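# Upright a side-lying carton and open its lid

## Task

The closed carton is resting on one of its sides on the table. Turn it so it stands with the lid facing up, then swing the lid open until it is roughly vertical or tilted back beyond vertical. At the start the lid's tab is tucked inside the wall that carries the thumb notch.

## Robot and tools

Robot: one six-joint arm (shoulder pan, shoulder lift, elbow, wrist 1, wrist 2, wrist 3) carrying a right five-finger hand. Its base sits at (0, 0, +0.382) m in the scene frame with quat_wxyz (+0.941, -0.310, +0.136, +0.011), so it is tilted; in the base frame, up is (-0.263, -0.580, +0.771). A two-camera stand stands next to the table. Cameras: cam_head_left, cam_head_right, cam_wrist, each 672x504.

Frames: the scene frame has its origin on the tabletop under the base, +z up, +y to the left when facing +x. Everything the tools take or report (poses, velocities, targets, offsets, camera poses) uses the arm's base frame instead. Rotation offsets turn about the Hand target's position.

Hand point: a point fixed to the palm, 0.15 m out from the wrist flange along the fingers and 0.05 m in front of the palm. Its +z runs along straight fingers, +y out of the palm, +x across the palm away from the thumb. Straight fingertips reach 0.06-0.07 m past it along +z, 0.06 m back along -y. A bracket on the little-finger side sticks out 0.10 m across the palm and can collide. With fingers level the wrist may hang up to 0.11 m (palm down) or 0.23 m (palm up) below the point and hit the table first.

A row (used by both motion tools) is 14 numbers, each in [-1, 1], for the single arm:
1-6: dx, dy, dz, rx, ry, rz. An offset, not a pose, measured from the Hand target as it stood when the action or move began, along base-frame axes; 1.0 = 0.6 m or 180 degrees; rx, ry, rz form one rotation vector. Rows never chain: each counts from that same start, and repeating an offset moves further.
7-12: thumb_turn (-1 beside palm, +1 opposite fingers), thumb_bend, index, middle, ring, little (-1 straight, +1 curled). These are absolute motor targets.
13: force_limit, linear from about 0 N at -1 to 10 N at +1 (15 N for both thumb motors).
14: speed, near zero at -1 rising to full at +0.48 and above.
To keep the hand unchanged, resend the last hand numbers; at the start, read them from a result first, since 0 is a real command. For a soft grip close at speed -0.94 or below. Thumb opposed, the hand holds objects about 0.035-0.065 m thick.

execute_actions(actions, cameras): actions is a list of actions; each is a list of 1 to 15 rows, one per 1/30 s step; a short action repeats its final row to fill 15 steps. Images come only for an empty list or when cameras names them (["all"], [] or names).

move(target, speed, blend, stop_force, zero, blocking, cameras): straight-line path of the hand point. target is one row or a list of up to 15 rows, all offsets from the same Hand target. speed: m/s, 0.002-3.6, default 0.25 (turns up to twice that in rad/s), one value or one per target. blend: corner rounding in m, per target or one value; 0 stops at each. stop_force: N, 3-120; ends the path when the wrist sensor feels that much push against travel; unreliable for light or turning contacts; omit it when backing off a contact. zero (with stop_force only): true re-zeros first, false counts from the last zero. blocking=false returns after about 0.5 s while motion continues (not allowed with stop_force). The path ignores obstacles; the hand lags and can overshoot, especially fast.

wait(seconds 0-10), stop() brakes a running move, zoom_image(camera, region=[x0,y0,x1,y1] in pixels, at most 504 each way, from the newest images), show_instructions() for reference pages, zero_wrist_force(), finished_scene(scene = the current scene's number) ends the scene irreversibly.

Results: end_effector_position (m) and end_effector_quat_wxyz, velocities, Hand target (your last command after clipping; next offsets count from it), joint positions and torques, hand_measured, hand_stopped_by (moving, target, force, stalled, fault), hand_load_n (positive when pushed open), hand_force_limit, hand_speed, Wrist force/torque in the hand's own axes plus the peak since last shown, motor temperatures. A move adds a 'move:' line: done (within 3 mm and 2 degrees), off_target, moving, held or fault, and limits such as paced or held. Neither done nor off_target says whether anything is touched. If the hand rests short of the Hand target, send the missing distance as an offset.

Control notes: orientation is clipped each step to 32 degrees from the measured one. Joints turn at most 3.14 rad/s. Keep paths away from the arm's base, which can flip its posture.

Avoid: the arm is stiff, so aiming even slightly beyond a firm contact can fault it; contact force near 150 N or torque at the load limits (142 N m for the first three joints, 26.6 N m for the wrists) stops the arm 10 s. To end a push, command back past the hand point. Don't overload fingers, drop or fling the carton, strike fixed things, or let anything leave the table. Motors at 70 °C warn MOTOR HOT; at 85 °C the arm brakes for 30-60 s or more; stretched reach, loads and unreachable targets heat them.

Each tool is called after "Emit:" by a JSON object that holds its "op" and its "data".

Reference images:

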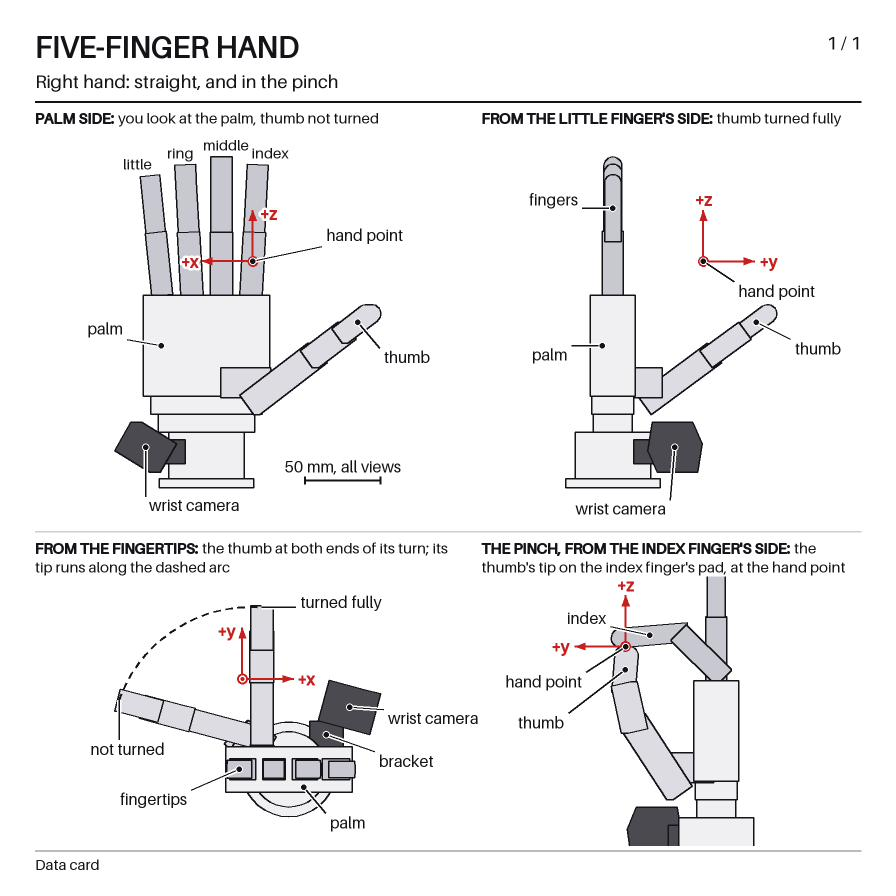

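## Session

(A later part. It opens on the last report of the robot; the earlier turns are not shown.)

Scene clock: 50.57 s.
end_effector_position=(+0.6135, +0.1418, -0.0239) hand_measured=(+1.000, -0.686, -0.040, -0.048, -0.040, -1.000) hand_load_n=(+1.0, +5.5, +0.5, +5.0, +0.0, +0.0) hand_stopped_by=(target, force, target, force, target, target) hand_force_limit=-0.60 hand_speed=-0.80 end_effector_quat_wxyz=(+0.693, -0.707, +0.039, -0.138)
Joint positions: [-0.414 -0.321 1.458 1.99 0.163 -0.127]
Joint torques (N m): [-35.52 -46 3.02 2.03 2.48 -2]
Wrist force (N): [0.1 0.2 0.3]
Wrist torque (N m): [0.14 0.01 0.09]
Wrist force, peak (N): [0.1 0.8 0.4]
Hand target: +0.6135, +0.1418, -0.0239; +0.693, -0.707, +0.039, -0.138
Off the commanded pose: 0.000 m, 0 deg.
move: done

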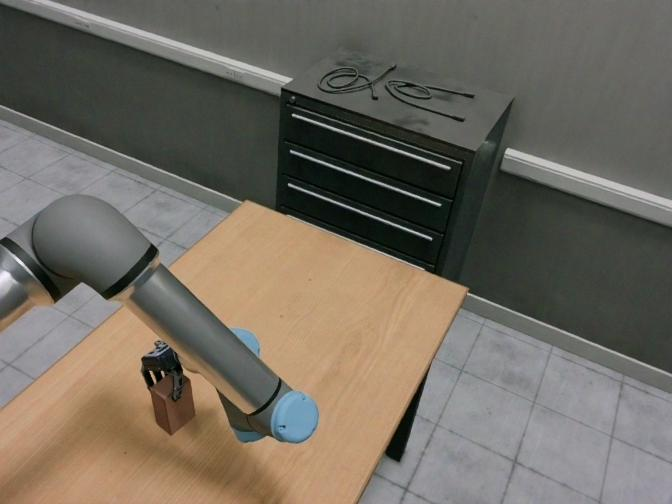

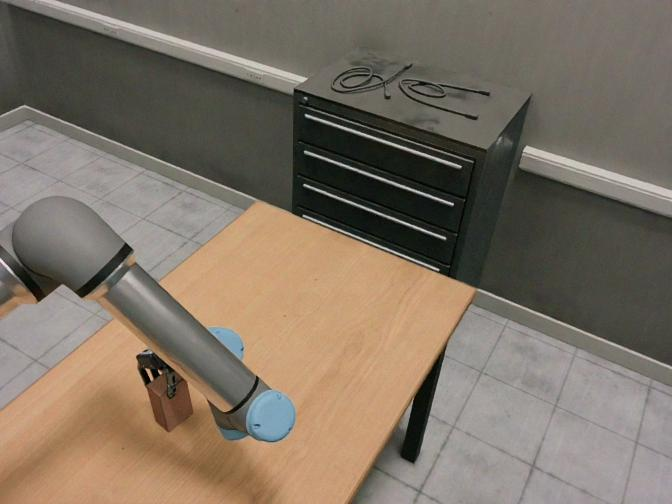

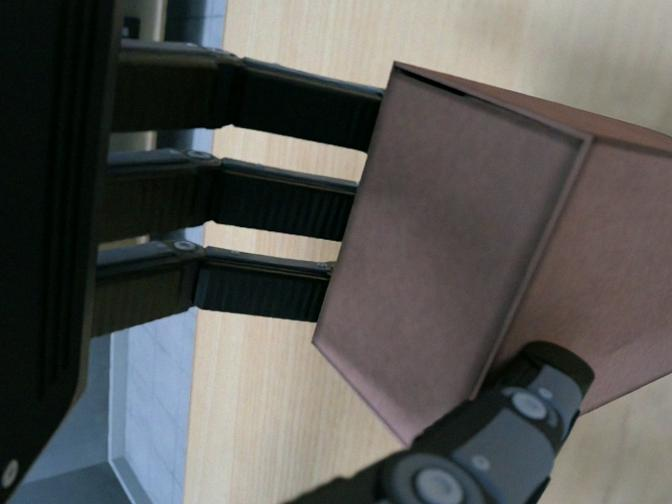

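Emit:
{"op": "move", "data": {"target": [[0,0,0,0,0,0,1,-1,-0.04,-0.4,-0.04,-1,-0.7,-0.6],[-0.0031,-0.0068,0.009,0,0,0,1,-1,-0.04,-0.4,-0.04,-1,-0.7,-0.6]], "speed": 0.05, "cameras": ["cam_wrist"]}}

Emit:
{"op": "move", "data": {"target": [0,0,0,0,0,0,1,-0.3,-0.04,-0.4,-0.04,-1,-0.7,-0.88], "cameras": ["all"]}}

Emit:
{"op": "zoom_image", "data": {"camera": "cam_head_left", "region": [100, 300, 240, 440]}}

Scene clock: 52.40 s.
end_effector_position=(+0.6116, +0.1377, -0.0184) hand_measured=(+1.000, -1.000, -0.040, -0.400, -0.040, -1.000) hand_load_n=(+0.0, +0.0, +0.0, +0.0, +0.0, +0.0) hand_stopped_by=(target, target, target, target, target, target) hand_force_limit=-0.70 hand_speed=-0.60 end_effector_quat_wxyz=(+0.693, -0.707, +0.039, -0.138)
Joint positions: [-0.422 -0.334 1.469 1.993 0.171 -0.128]
Joint torques (N m): [-23.6 -32.44 -8.85 2.49 0.43 -2.46]
Wrist force (N): [0.2 0.4 0.3]
Wrist torque (N m): [0.17 0.00 0.18]
Wrist force, peak (N): [0.1 0.8 0.4]
Hand target: +0.6116, +0.1377, -0.0185; +0.693, -0.707, +0.039, -0.138
Off the commanded pose: 0.000 m, 0 deg.
move: done
Images, in order (width x height): cam_wrist 672x504.

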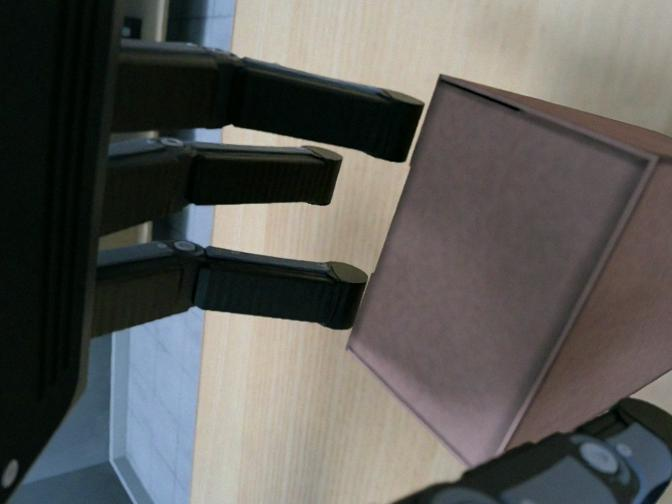

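Scene clock: 54.47 s.
end_effector_position=(+0.6116, +0.1377, -0.0185) hand_measured=(+1.000, -0.686, -0.040, -0.400, -0.040, -1.000) hand_load_n=(-1.0, +3.0, +3.0, +0.0, +0.5, +0.0) hand_stopped_by=(target, force, target, target, target, target) hand_force_limit=-0.70 hand_speed=-0.88 end_effector_quat_wxyz=(+0.693, -0.707, +0.039, -0.138)
Joint positions: [-0.422 -0.334 1.469 1.993 0.17 -0.128]
Joint torques (N m): [-22.65 -27.2 -17.87 -1.44 -1.65 -0.57]
Wrist force (N): [0.3 0.0 0.3]
Wrist torque (N m): [0.16 -0.04 0.20]
Wrist force, peak (N): [0.1 0.7 0.3]
Hand target: +0.6116, +0.1377, -0.0185; +0.693, -0.707, +0.039, -0.138
Off the commanded pose: 0.000 m, 0 deg.
move: done

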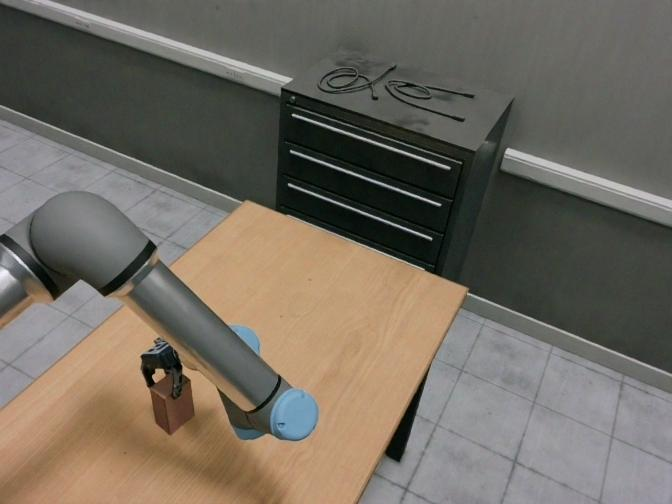

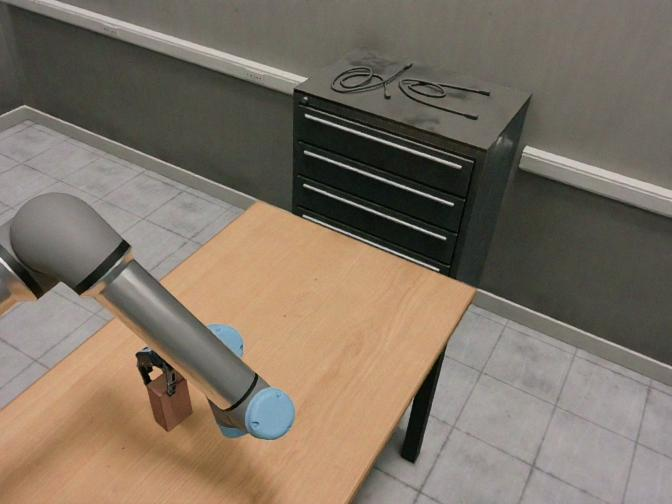

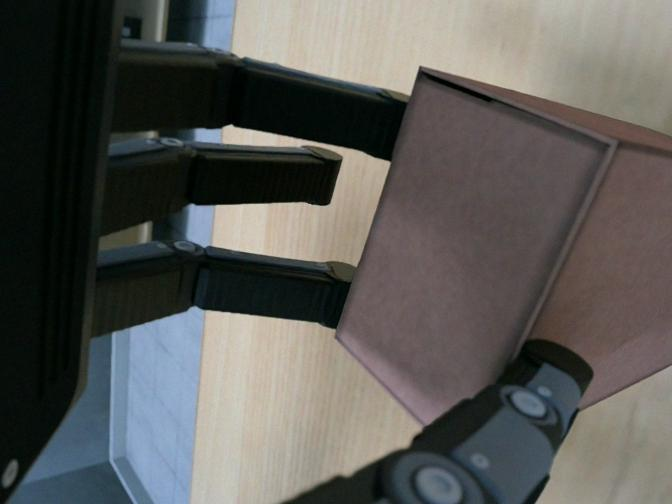

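Scaled by 3.600.

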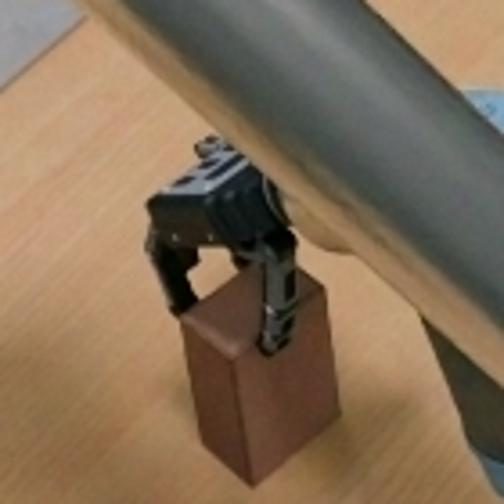

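Now curl the middle finger gently.

Emit:
{"op": "move", "data": {"target": [0,0,0,0,0,0,1,-0.3,-0.04,-0.1,-0.04,-1,-0.4,-0.6]}}

Emit:
{"op": "move", "data": {"target": [0,0,0,0,0,0,1,-0.3,-0.04,0.2,-0.04,-1,-0.4,-0.9], "cameras": ["all"]}}

Emit:
{"op": "zoom_image", "data": {"camera": "cam_head_left", "region": [100, 300, 240, 440]}}

Scene clock: 55.27 s.
end_effector_position=(+0.6116, +0.1377, -0.0185) hand_measured=(+1.000, -0.686, -0.040, -0.100, -0.040, -1.000) hand_load_n=(-1.0, +3.0, +3.0, +0.0, +0.5, +0.0) hand_stopped_by=(target, force, target, target, target, target) hand_force_limit=-0.40 hand_speed=-0.60 end_effector_quat_wxyz=(+0.693, -0.707, +0.039, -0.138)
Joint positions: [-0.422 -0.334 1.469 1.993 0.17 -0.128]
Joint torques (N m): [-23.8 -28.02 -17.58 -1.51 -1.65 -0.1]
Wrist force (N): [0.3 0.1 0.1]
Wrist torque (N m): [0.18 -0.03 0.20]
Wrist force, peak (N): [0.4 -0.2 0.1]
Hand target: +0.6116, +0.1377, -0.0185; +0.693, -0.707, +0.039, -0.138
Off the commanded pose: 0.000 m, 0 deg.
move: done

Scene clock: 55.90 s.
end_effector_position=(+0.6116, +0.1377, -0.0185) hand_measured=(+1.000, -0.686, -0.040, +0.000, -0.040, -1.000) hand_load_n=(+0.0, +7.0, +1.0, +4.5, +0.0, +0.0) hand_stopped_by=(target, force, target, force, target, target) hand_force_limit=-0.40 hand_speed=-0.90 end_effector_quat_wxyz=(+0.693, -0.707, +0.039, -0.138)
Joint positions: [-0.422 -0.334 1.469 1.993 0.17 -0.128]
Joint torques (N m): [-22.8 -28.2 -16.4 -1.34 -1.54 0.59]
Wrist force (N): [0.2 0.5 0.3]
Wrist torque (N m): [0.17 0.00 0.19]
Wrist force, peak (N): [0.1 0.5 0.3]
Hand target: +0.6116, +0.1377, -0.0185; +0.693, -0.707, +0.039, -0.138
Off the commanded pose: 0.000 m, 0 deg.
move: done

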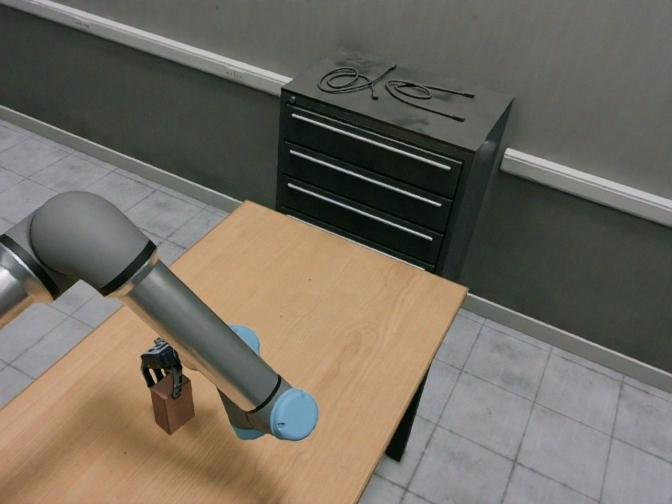

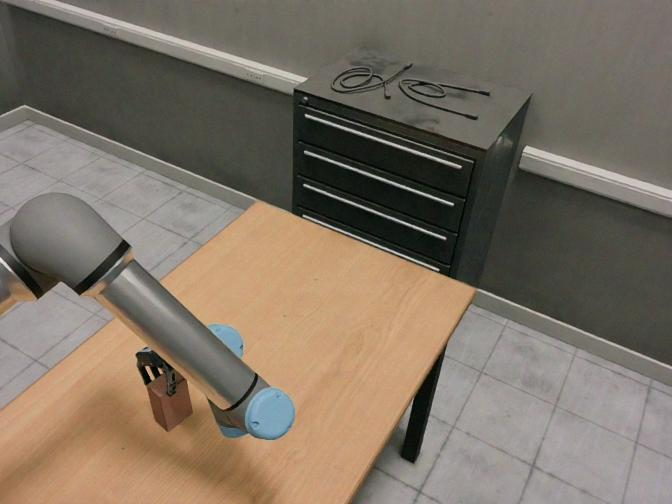

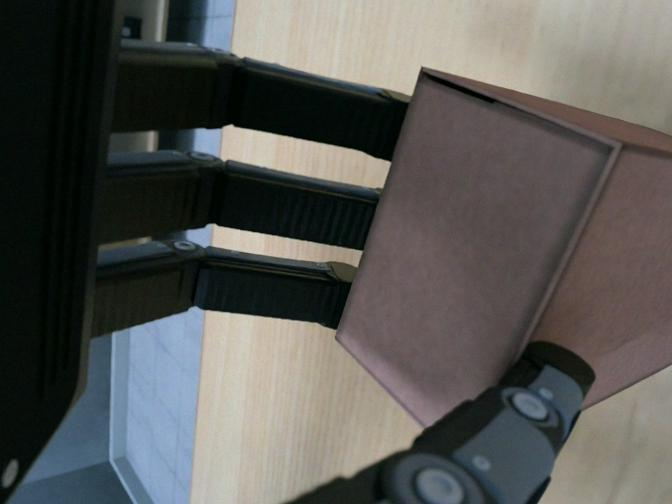

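Scaled by 3.600.

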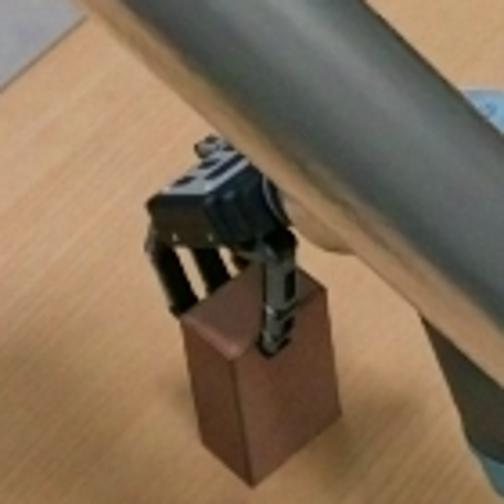

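Emit:
{"op": "move", "data": {"target": [0,0,0,0,0,0,1,-0.3,-0.04,0.25,-0.04,-1,0.6,-0.94], "cameras": ["cam_wrist","cam_head_left"]}}

Emit:
{"op": "zoom_image", "data": {"camera": "cam_head_left", "region": [100, 300, 240, 440]}}

Scene clock: 57.20 s.
end_effector_position=(+0.6116, +0.1377, -0.0185) hand_measured=(+1.000, -0.688, -0.040, +0.014, -0.040, -1.000) hand_load_n=(+1.5, +11.0, +0.0, +8.5, +0.0, +0.0) hand_stopped_by=(target, force, target, force, target, target) hand_force_limit=0.60 hand_speed=-0.94 end_effector_quat_wxyz=(+0.693, -0.707, +0.039, -0.138)
Joint positions: [-0.422 -0.334 1.469 1.993 0.17 -0.128]
Joint torques (N m): [-22.21 -28.43 -16.7 -1.54 -1.59 1.64]
Wrist force (N): [0.1 0.4 0.2]
Wrist torque (N m): [0.17 0.02 0.17]
Wrist force, peak (N): [0.1 0.7 0.3]
Hand target: +0.6116, +0.1377, -0.0185; +0.693, -0.707, +0.039, -0.138
Off the commanded pose: 0.000 m, 0 deg.
move: done
Images, in order (width x height): cam_head_left 672x504, cam_wrist 672x504.

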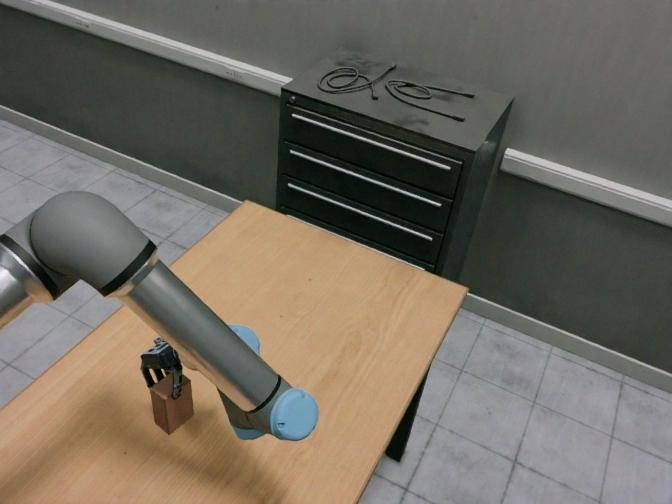

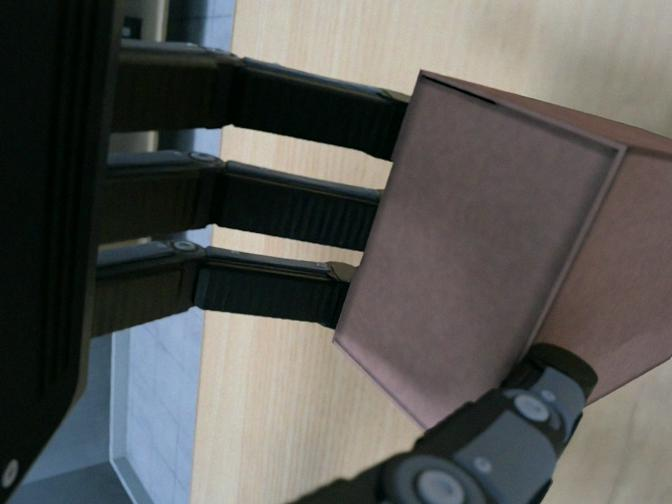

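Scaled by 3.600.

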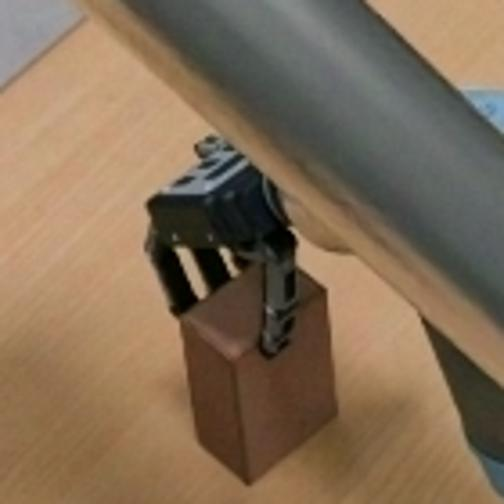

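Emit:
{"op": "move", "data": {"target": [[0,0,0,0,0,0,1,-0.3,-0.5,0.25,-0.5,-1,0.6,-0.5],[-0.0059,-0.017,0.0102,0.1065,-0.0275,0.0156,1,-0.3,-0.5,0.25,-0.5,-1,0.6,-0.5]], "speed": 0.1, "cameras": ["all"]}}

Emit:
{"op": "zoom_image", "data": {"camera": "cam_head_left", "region": [100, 300, 240, 440]}}

Scene clock: 61.53 s.
end_effector_position=(+0.6081, +0.1275, -0.0124) hand_measured=(+1.000, -0.688, -0.500, +0.014, -0.500, -1.000) hand_load_n=(+1.5, +11.0, +0.0, +8.5, +0.0, +0.0) hand_stopped_by=(target, force, target, force, target, target) hand_force_limit=0.60 hand_speed=-0.50 end_effector_quat_wxyz=(+0.805, -0.576, +0.014, -0.143)
Joint positions: [-0.446 -0.304 1.646 2.772 0.419 -1.08]
Joint torques (N m): [-22.27 -44.46 1.94 -2.66 0.29 1.74]
Wrist force (N): [0.1 0.5 0.3]
Wrist torque (N m): [0.17 0.01 0.08]
Wrist force, peak (N): [0.4 0.6 0.5]
Hand target: +0.6081, +0.1275, -0.0123; +0.805, -0.576, +0.014, -0.143
Off the commanded pose: 0.000 m, 0 deg.
move: done

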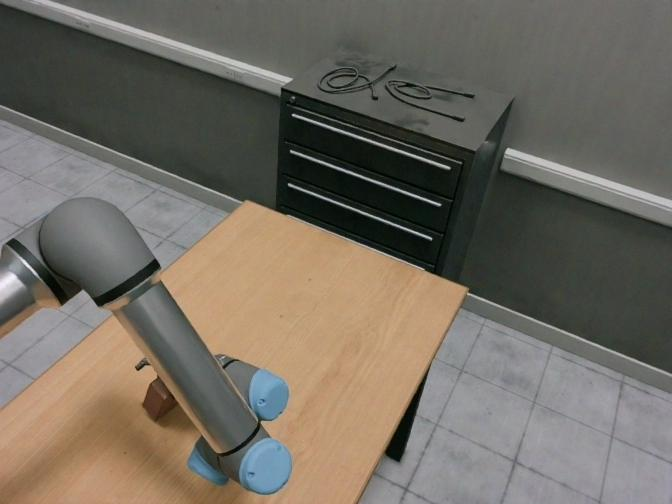

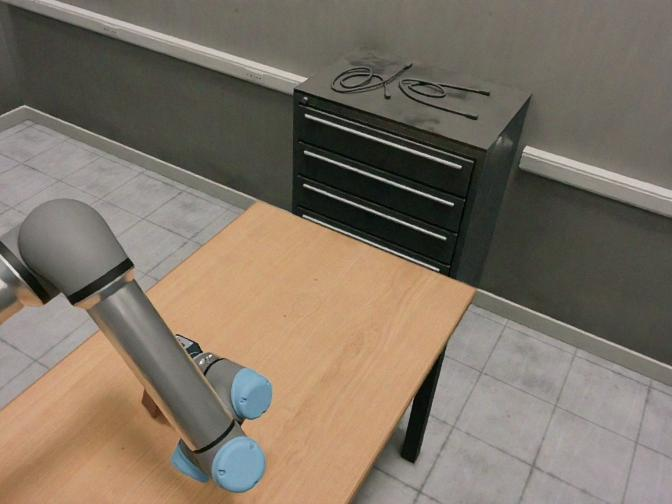

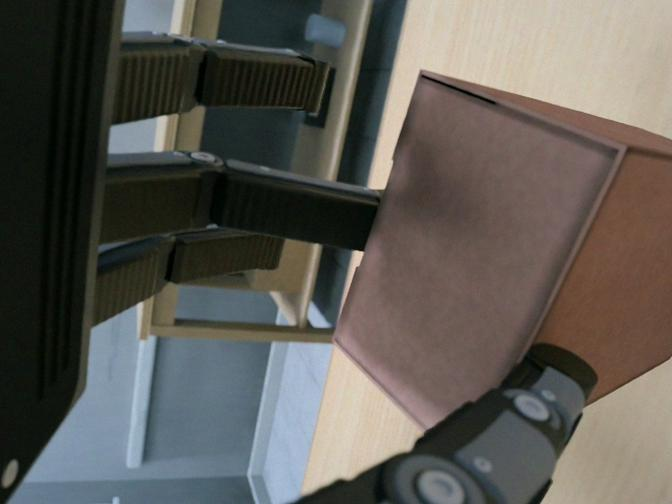

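Scaled by 3.600.

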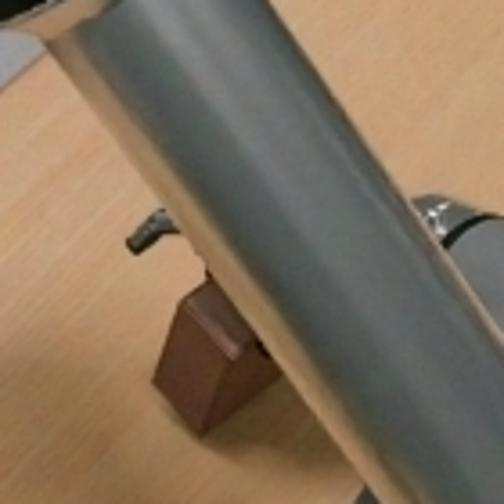

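Emit:
{"op": "move", "data": {"target": [0.0059,0.017,-0.0102,-0.1065,0.0275,-0.0156,1,-0.3,-0.5,0.25,-0.5,-1,0.6,-0.5], "speed": 0.1, "cameras": ["all"]}}

Emit:
{"op": "zoom_image", "data": {"camera": "cam_head_left", "region": [100, 300, 240, 440]}}

Scene clock: 64.17 s.
end_effector_position=(+0.6116, +0.1377, -0.0185) hand_measured=(+1.000, -0.688, -0.500, +0.014, -0.500, -1.000) hand_load_n=(+2.0, +11.0, +0.0, +8.0, +0.0, +0.0) hand_stopped_by=(target, force, target, force, target, target) hand_force_limit=0.60 hand_speed=-0.50 end_effector_quat_wxyz=(+0.693, -0.707, +0.039, -0.138)
Joint positions: [-0.422 -0.334 1.469 1.992 0.17 -0.127]
Joint torques (N m): [-26.15 -39.19 3.47 2.43 2.31 -2.44]
Wrist force (N): [0.2 0.4 0.0]
Wrist torque (N m): [0.18 0.01 0.27]
Wrist force, peak (N): [-0.1 0.8 0.4]
Hand target: +0.6116, +0.1377, -0.0185; +0.693, -0.707, +0.039, -0.138
Off the commanded pose: 0.000 m, 0 deg.
move: done

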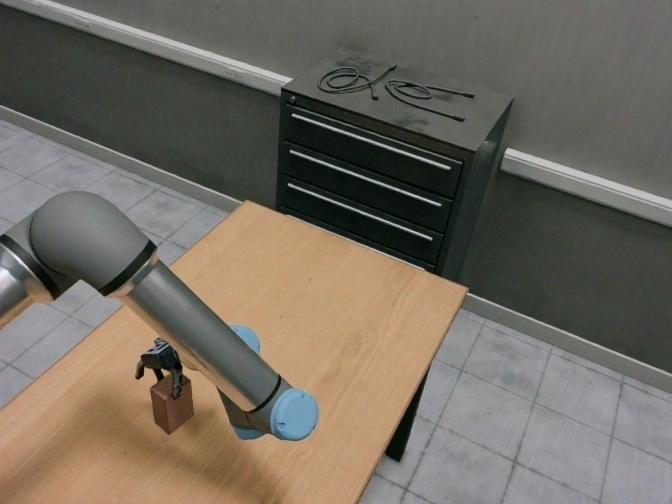

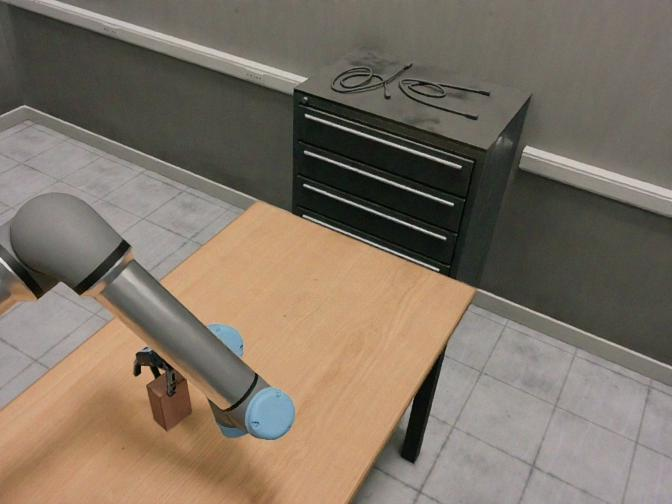

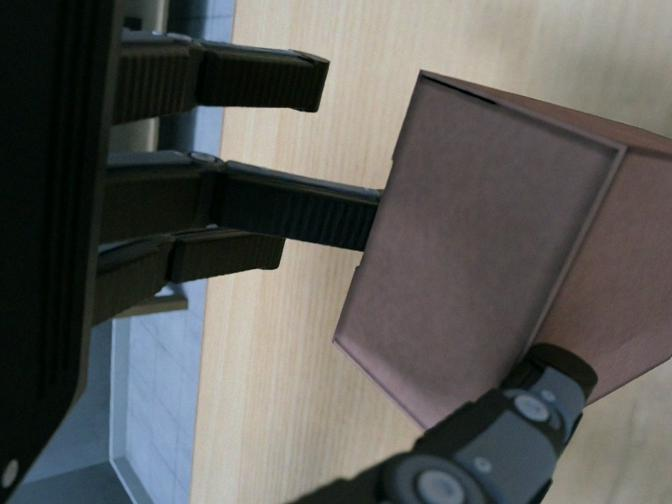

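Scaled by 3.600.

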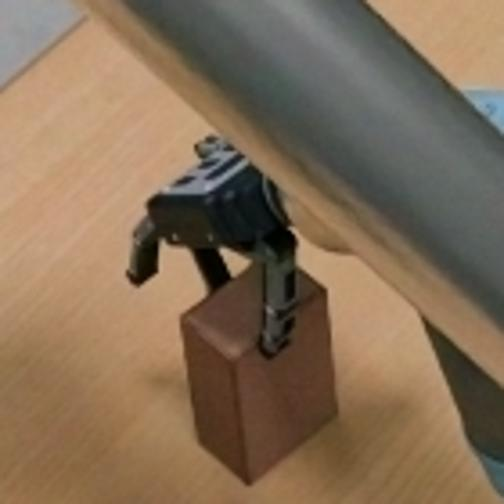

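Emit:
{"op": "move", "data": {"target": [0.0066,0.0145,-0.0193,0,0,0,1,-0.3,-0.5,0.25,-0.5,-1,0.6,-0.5], "speed": 0.012, "stop_force": 3, "cameras": ["cam_wrist"]}}

Scene clock: 65.40 s.
end_effector_position=(+0.6118, +0.1384, -0.0192) hand_measured=(+1.000, -0.688, -0.500, +0.014, -0.500, -1.000) hand_load_n=(+1.5, +10.5, +0.0, +7.5, +0.0, +0.0) hand_stopped_by=(target, force, target, force, target, target) hand_force_limit=0.60 hand_speed=-0.50 end_effector_quat_wxyz=(+0.693, -0.707, +0.039, -0.138)
Joint positions: [-0.421 -0.332 1.467 1.992 0.169 -0.127]
Joint torques (N m): [-34.98 -47.89 3.77 2.52 2.33 -0.36]
Wrist force (N): [0.3 0.4 0.5]
Wrist torque (N m): [0.15 -0.02 0.27]
Wrist force, peak (N): [-0.3 -7.2 -7.1]
Hand target: +0.6118, +0.1384, -0.0192; +0.693, -0.707, +0.039, -0.138 (not the last commanded pose)
Off the commanded pose: 0.014 m, 0 deg.
move: contact
Images, in order (width x height): cam_wrist 672x504.

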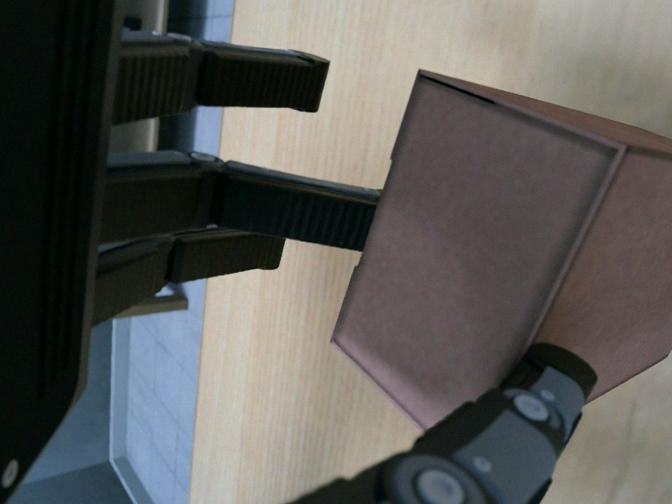

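Emit:
{"op": "move", "data": {"target": [[0.0007,0.0015,-0.0019,0,0,0,1,-0.3,-0.5,0.25,-0.5,-1,0.6,-0.5],[-0.0044,-0.0136,0.0062,0.0799,-0.0207,0.0117,1,-0.3,-0.5,0.25,-0.5,-1,0.6,-0.5]], "speed": [0.02,0.08], "blend": [0.001,0], "cameras": ["all"]}}

Emit:
{"op": "zoom_image", "data": {"camera": "cam_head_left", "region": [100, 300, 240, 440]}}

Scene clock: 68.17 s.
end_effector_position=(+0.6091, +0.1302, -0.0156) hand_measured=(+1.000, -0.688, -0.500, +0.014, -0.500, -1.000) hand_load_n=(+1.0, +8.5, +0.0, +6.0, +0.0, -0.5) hand_stopped_by=(target, force, target, force, target, target) hand_force_limit=0.60 hand_speed=-0.50 end_effector_quat_wxyz=(+0.779, -0.610, +0.020, -0.142)
Joint positions: [-0.445 -0.323 1.647 2.671 0.344 -0.969]
Joint torques (N m): [-24.6 -46.12 2.6 -2.12 -0.24 1.14]
Wrist force (N): [-0.1 0.4 0.4]
Wrist torque (N m): [0.16 0.02 0.08]
Wrist force, peak (N): [-1.1 -8.5 -4.2]
Hand target: +0.6091, +0.1302, -0.0155; +0.779, -0.610, +0.020, -0.142
Off the commanded pose: 0.000 m, 0 deg.
move: done; blend cut to 0.0008 m at target 1

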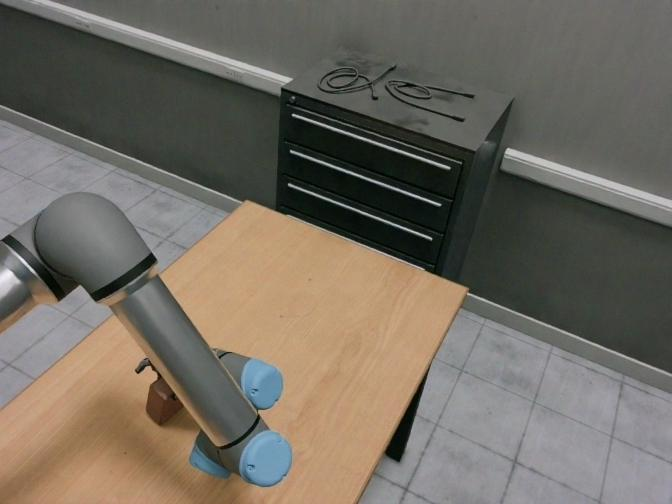

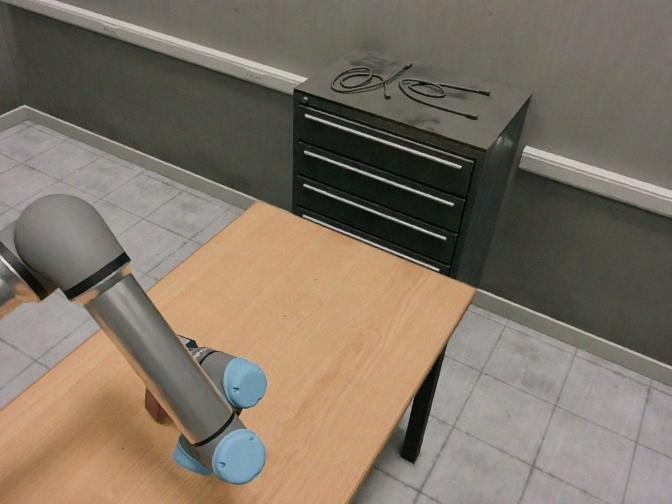

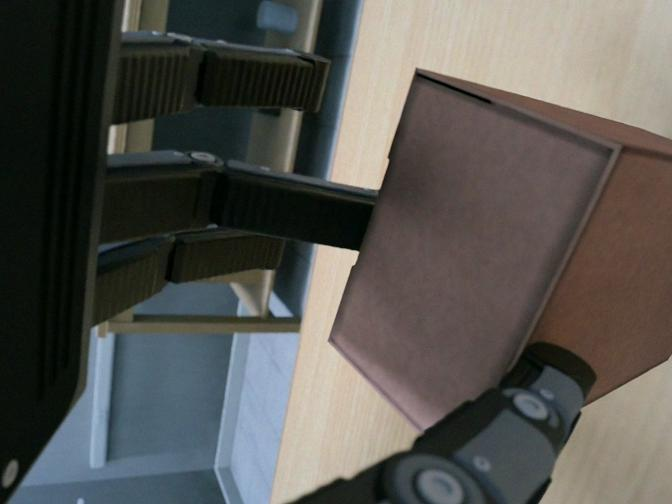

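Scaled by 3.600.

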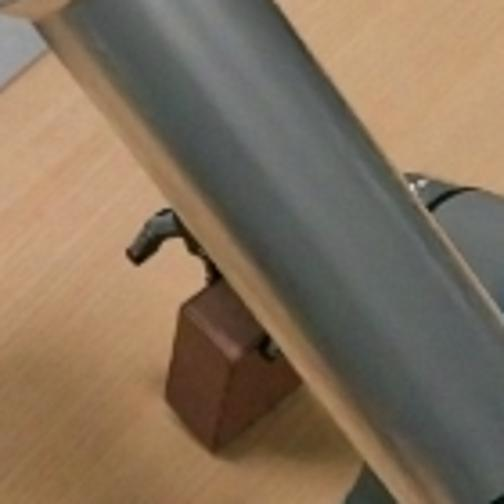

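Emit:
{"op": "move", "data": {"target": [0,0,0,0,0,0,1,-0.3,-0.5,0.0,-0.5,-1,0.6,-0.9]}}

Emit:
{"op": "move", "data": {"target": [0,0,0,0,0,0,1,-0.3,-0.5,-0.007,-0.5,-1,0.6,-0.9], "cameras": ["cam_wrist"]}}

Scene clock: 69.30 s.
end_effector_position=(+0.6091, +0.1302, -0.0155) hand_measured=(+1.000, -0.686, -0.500, +0.000, -0.500, -1.000) hand_load_n=(+0.0, +3.5, +0.0, +2.5, +0.0, +0.0) hand_stopped_by=(target, force, target, target, target, target) hand_force_limit=0.60 hand_speed=-0.90 end_effector_quat_wxyz=(+0.779, -0.610, +0.020, -0.142)
Joint positions: [-0.445 -0.323 1.647 2.671 0.344 -0.97]
Joint torques (N m): [-22.45 -44.98 -12.22 -0.36 3.09 0.35]
Wrist force (N): [0.0 0.4 0.3]
Wrist torque (N m): [0.16 0.02 0.09]
Wrist force, peak (N): [0.3 0.7 0.4]
Hand target: +0.6091, +0.1302, -0.0155; +0.779, -0.610, +0.020, -0.142
Off the commanded pose: 0.000 m, 0 deg.
move: done

Scene clock: 69.80 s.
end_effector_position=(+0.6091, +0.1302, -0.0155) hand_measured=(+1.000, -0.686, -0.500, -0.008, -0.500, -1.000) hand_load_n=(+0.0, +1.5, +0.0, +1.0, +0.0, +0.0) hand_stopped_by=(target, force, target, target, target, target) hand_force_limit=0.60 hand_speed=-0.90 end_effector_quat_wxyz=(+0.779, -0.610, +0.020, -0.142)
Joint positions: [-0.445 -0.323 1.647 2.671 0.344 -0.969]
Joint torques (N m): [-22.55 -44.09 -13.46 -1.44 3.51 1.97]
Wrist force (N): [-0.1 0.5 0.3]
Wrist torque (N m): [0.18 0.03 0.08]
Wrist force, peak (N): [0.2 0.7 0.3]
Hand target: +0.6091, +0.1302, -0.0155; +0.779, -0.610, +0.020, -0.142
Off the commanded pose: 0.000 m, 0 deg.
move: done
Images, in order (width x height): cam_wrist 672x504.

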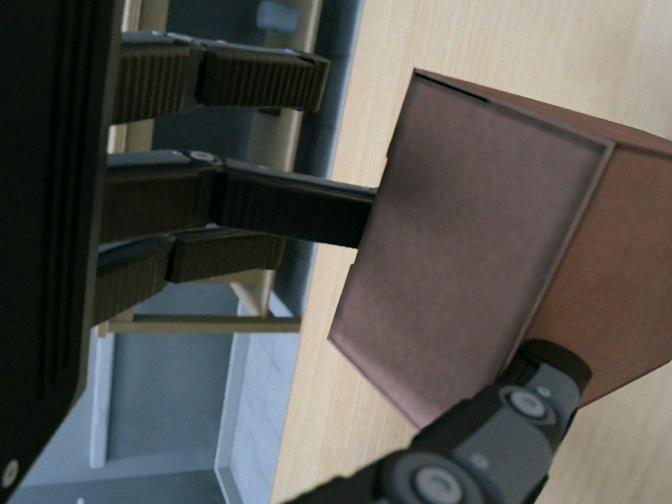

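Emit:
{"op": "move", "data": {"target": [-0.018,-0.0536,0.0285,0.1598,-0.0413,0.0234,1,-0.3,-0.5,-0.007,-0.5,-1,0.6,-0.9], "speed": 0.15, "cameras": ["all"]}}

Emit:
{"op": "zoom_image", "data": {"camera": "cam_head_left", "region": [80, 280, 220, 420]}}

Scene clock: 73.37 s.
end_effector_position=(+0.5983, +0.0981, +0.0015) hand_measured=(+1.000, -0.686, -0.500, -0.008, -0.500, -1.000) hand_load_n=(+0.0, +2.0, +0.0, +1.5, -0.5, +0.0) hand_stopped_by=(target, force, target, target, target, target) hand_force_limit=0.60 hand_speed=-0.90 end_effector_quat_wxyz=(+0.910, -0.388, -0.017, -0.143)
Joint positions: [-0.434 -0.153 1.531 3.021 0.825 -1.324]
Joint torques (N m): [-34.66 -47.39 6.18 -3.31 1.71 2.33]
Wrist force (N): [-0.1 0.1 0.4]
Wrist torque (N m): [0.11 0.07 0.12]
Wrist force, peak (N): [-0.1 0.9 0.3]
Hand target: +0.5983, +0.0980, +0.0016; +0.910, -0.388, -0.017, -0.143
Off the commanded pose: 0.000 m, 0 deg.
move: done

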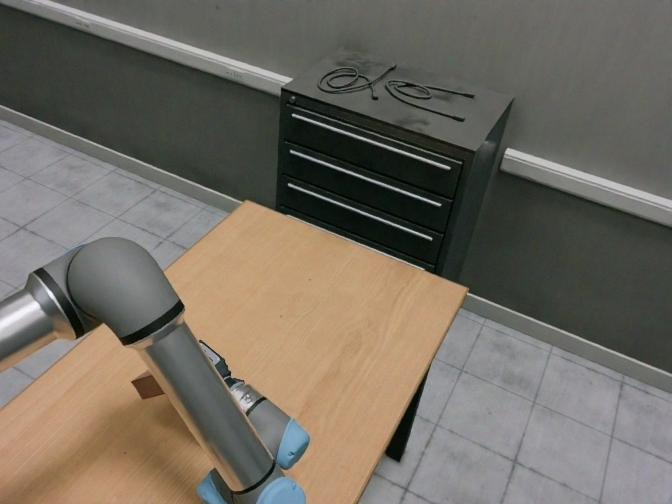

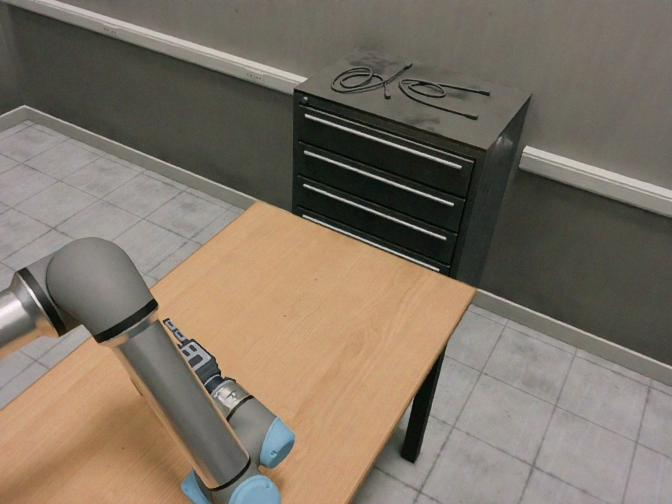

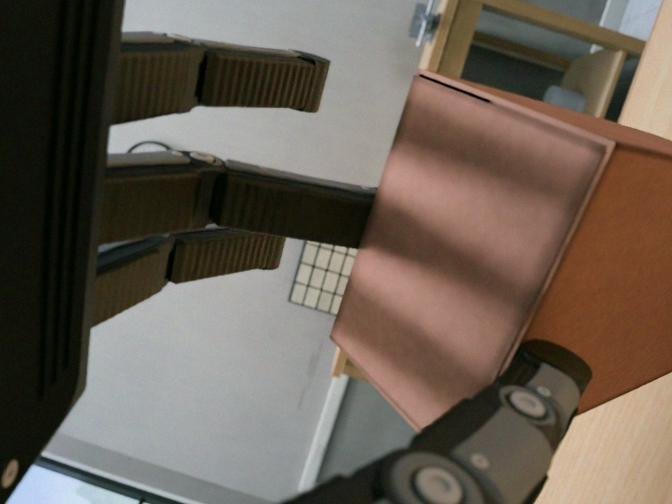

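Scaled by 3.600.

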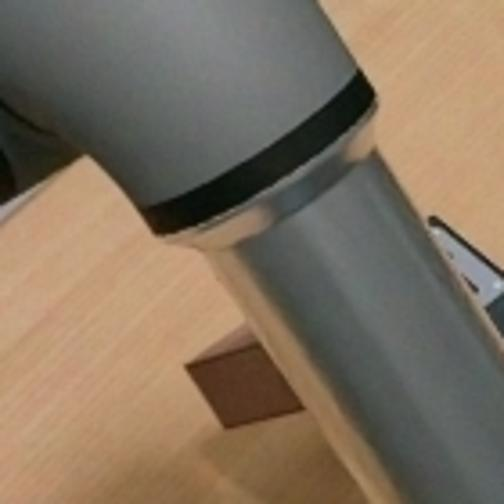

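Emit:
{"op": "move", "data": {"target": [[0,0,0,0,0,0,1,-0.3,-0.08,0.004,-0.08,-0.04,0.6,-0.7],[0.0059,0.0295,0.0113,-0.2397,0.062,-0.0351,1,-0.3,-0.08,0.004,-0.08,-0.04,0.6,-0.7],[0.0285,0.0762,-0.0597,-0.506,0.1308,-0.074,1,-0.3,-0.08,0.004,-0.08,-0.04,0.6,-0.7]], "speed": [0.1,0.25,0.25], "blend": [0,0.01,0], "cameras": ["all"]}}

Emit:
{"op": "zoom_image", "data": {"camera": "cam_head_left", "region": [80, 280, 260, 460]}}

Scene clock: 82.07 s.
end_effector_position=(+0.6155, +0.1438, -0.0341) hand_measured=(+1.000, -0.686, -0.080, +0.002, -0.080, -0.040) hand_load_n=(+0.5, +4.5, +0.0, +3.5, +0.0, +0.0) hand_stopped_by=(target, force, target, target, target, target) hand_force_limit=0.60 hand_speed=-0.70 end_effector_quat_wxyz=(-0.329, +0.933, -0.094, +0.107)
Joint positions: [-0.172 -0.663 1.215 0.816 0.888 1.671]
Joint torques (N m): [-23.42 -30.18 0.18 1.65 2.3 -1.06]
Wrist force (N): [0.3 0.0 0.1]
Wrist torque (N m): [0.06 -0.04 0.22]
Wrist force, peak (N): [0.2 0.9 0.0]
Hand target: +0.6154, +0.1438, -0.0342; -0.329, +0.933, -0.094, +0.107
Off the commanded pose: 0.000 m, 0 deg.
move: done

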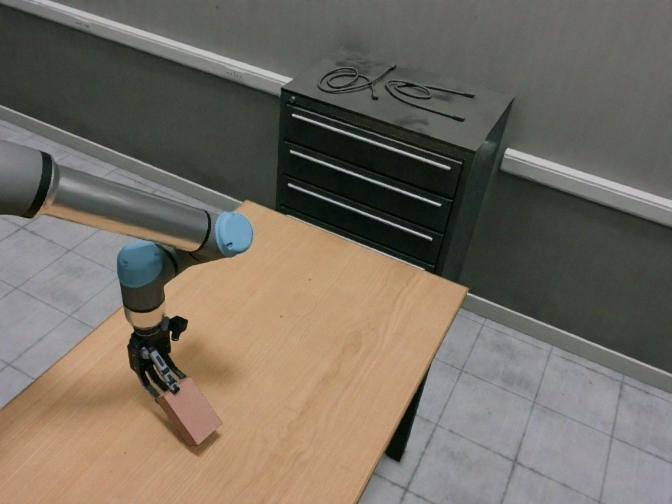

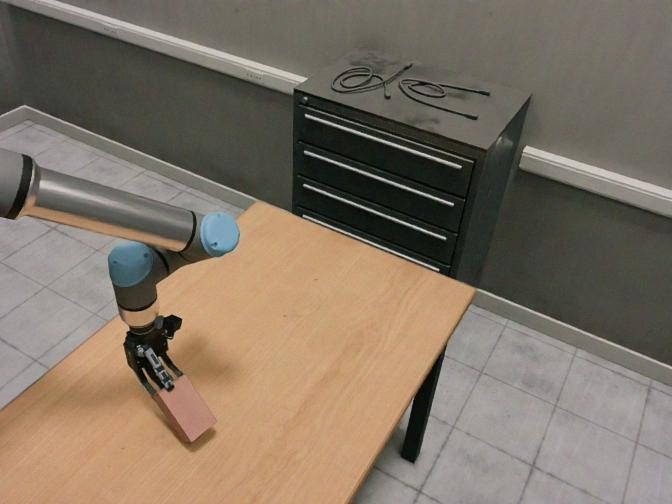

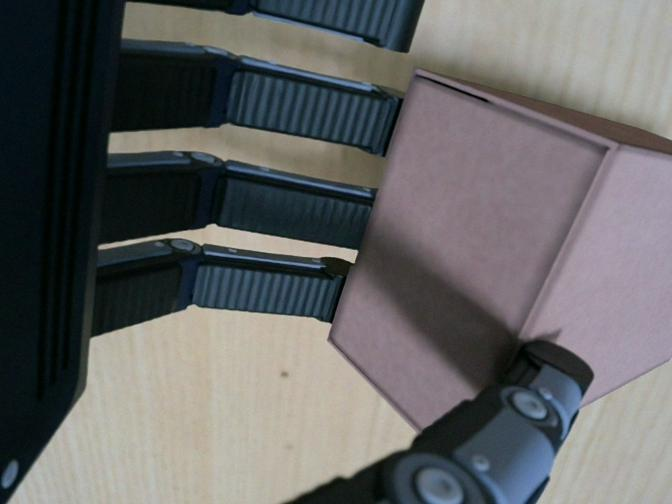

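Scaled by 2.800.

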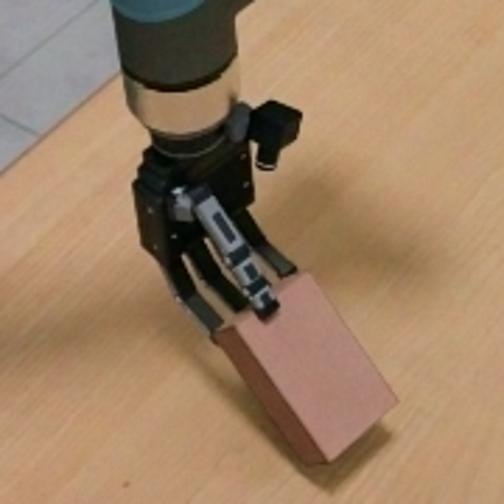

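Emit:
{"op": "move", "data": {"target": [0.0131,0.029,-0.0385,0,0,0,1,-0.3,-0.08,0.004,-0.08,-0.04,0.6,-0.7], "speed": 0.025, "stop_force": 3, "cameras": ["cam_head_left","cam_wrist"]}}

Emit:
{"op": "zoom_image", "data": {"camera": "cam_head_left", "region": [80, 300, 260, 480]}}

Scene clock: 84.67 s.
end_effector_position=(+0.6233, +0.1612, -0.0573) hand_measured=(+1.000, -0.686, -0.080, +0.002, -0.080, -0.040) hand_load_n=(+0.5, +7.0, +0.0, +5.5, +0.0, +0.0) hand_stopped_by=(target, force, target, target, target, target) hand_force_limit=0.60 hand_speed=-0.70 end_effector_quat_wxyz=(-0.329, +0.933, -0.094, +0.107)
Joint positions: [-0.14 -0.617 1.183 0.776 0.895 1.712]
Joint torques (N m): [-31.8 -49.54 0.01 4.13 -1.28 -2.37]
Wrist force (N): [0.1 0.4 0.1]
Wrist torque (N m): [0.08 -0.02 0.07]
Wrist force, peak (N): [0.0 0.7 -0.1]
Hand target: +0.6233, +0.1612, -0.0573; -0.329, +0.933, -0.094, +0.107
Off the commanded pose: 0.000 m, 0 deg.
move: done
Images, in order (width x height): cam_head_left 672x504, cam_wrist 672x504.

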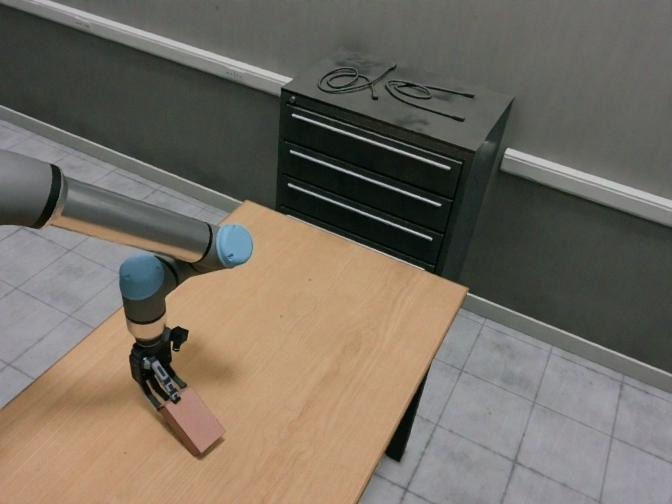

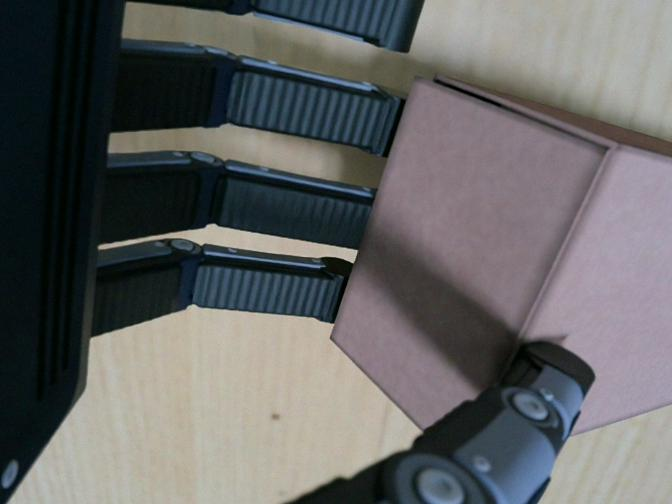

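Scaled by 2.800.

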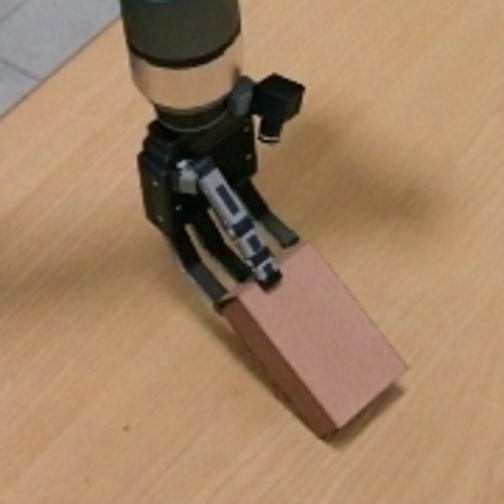

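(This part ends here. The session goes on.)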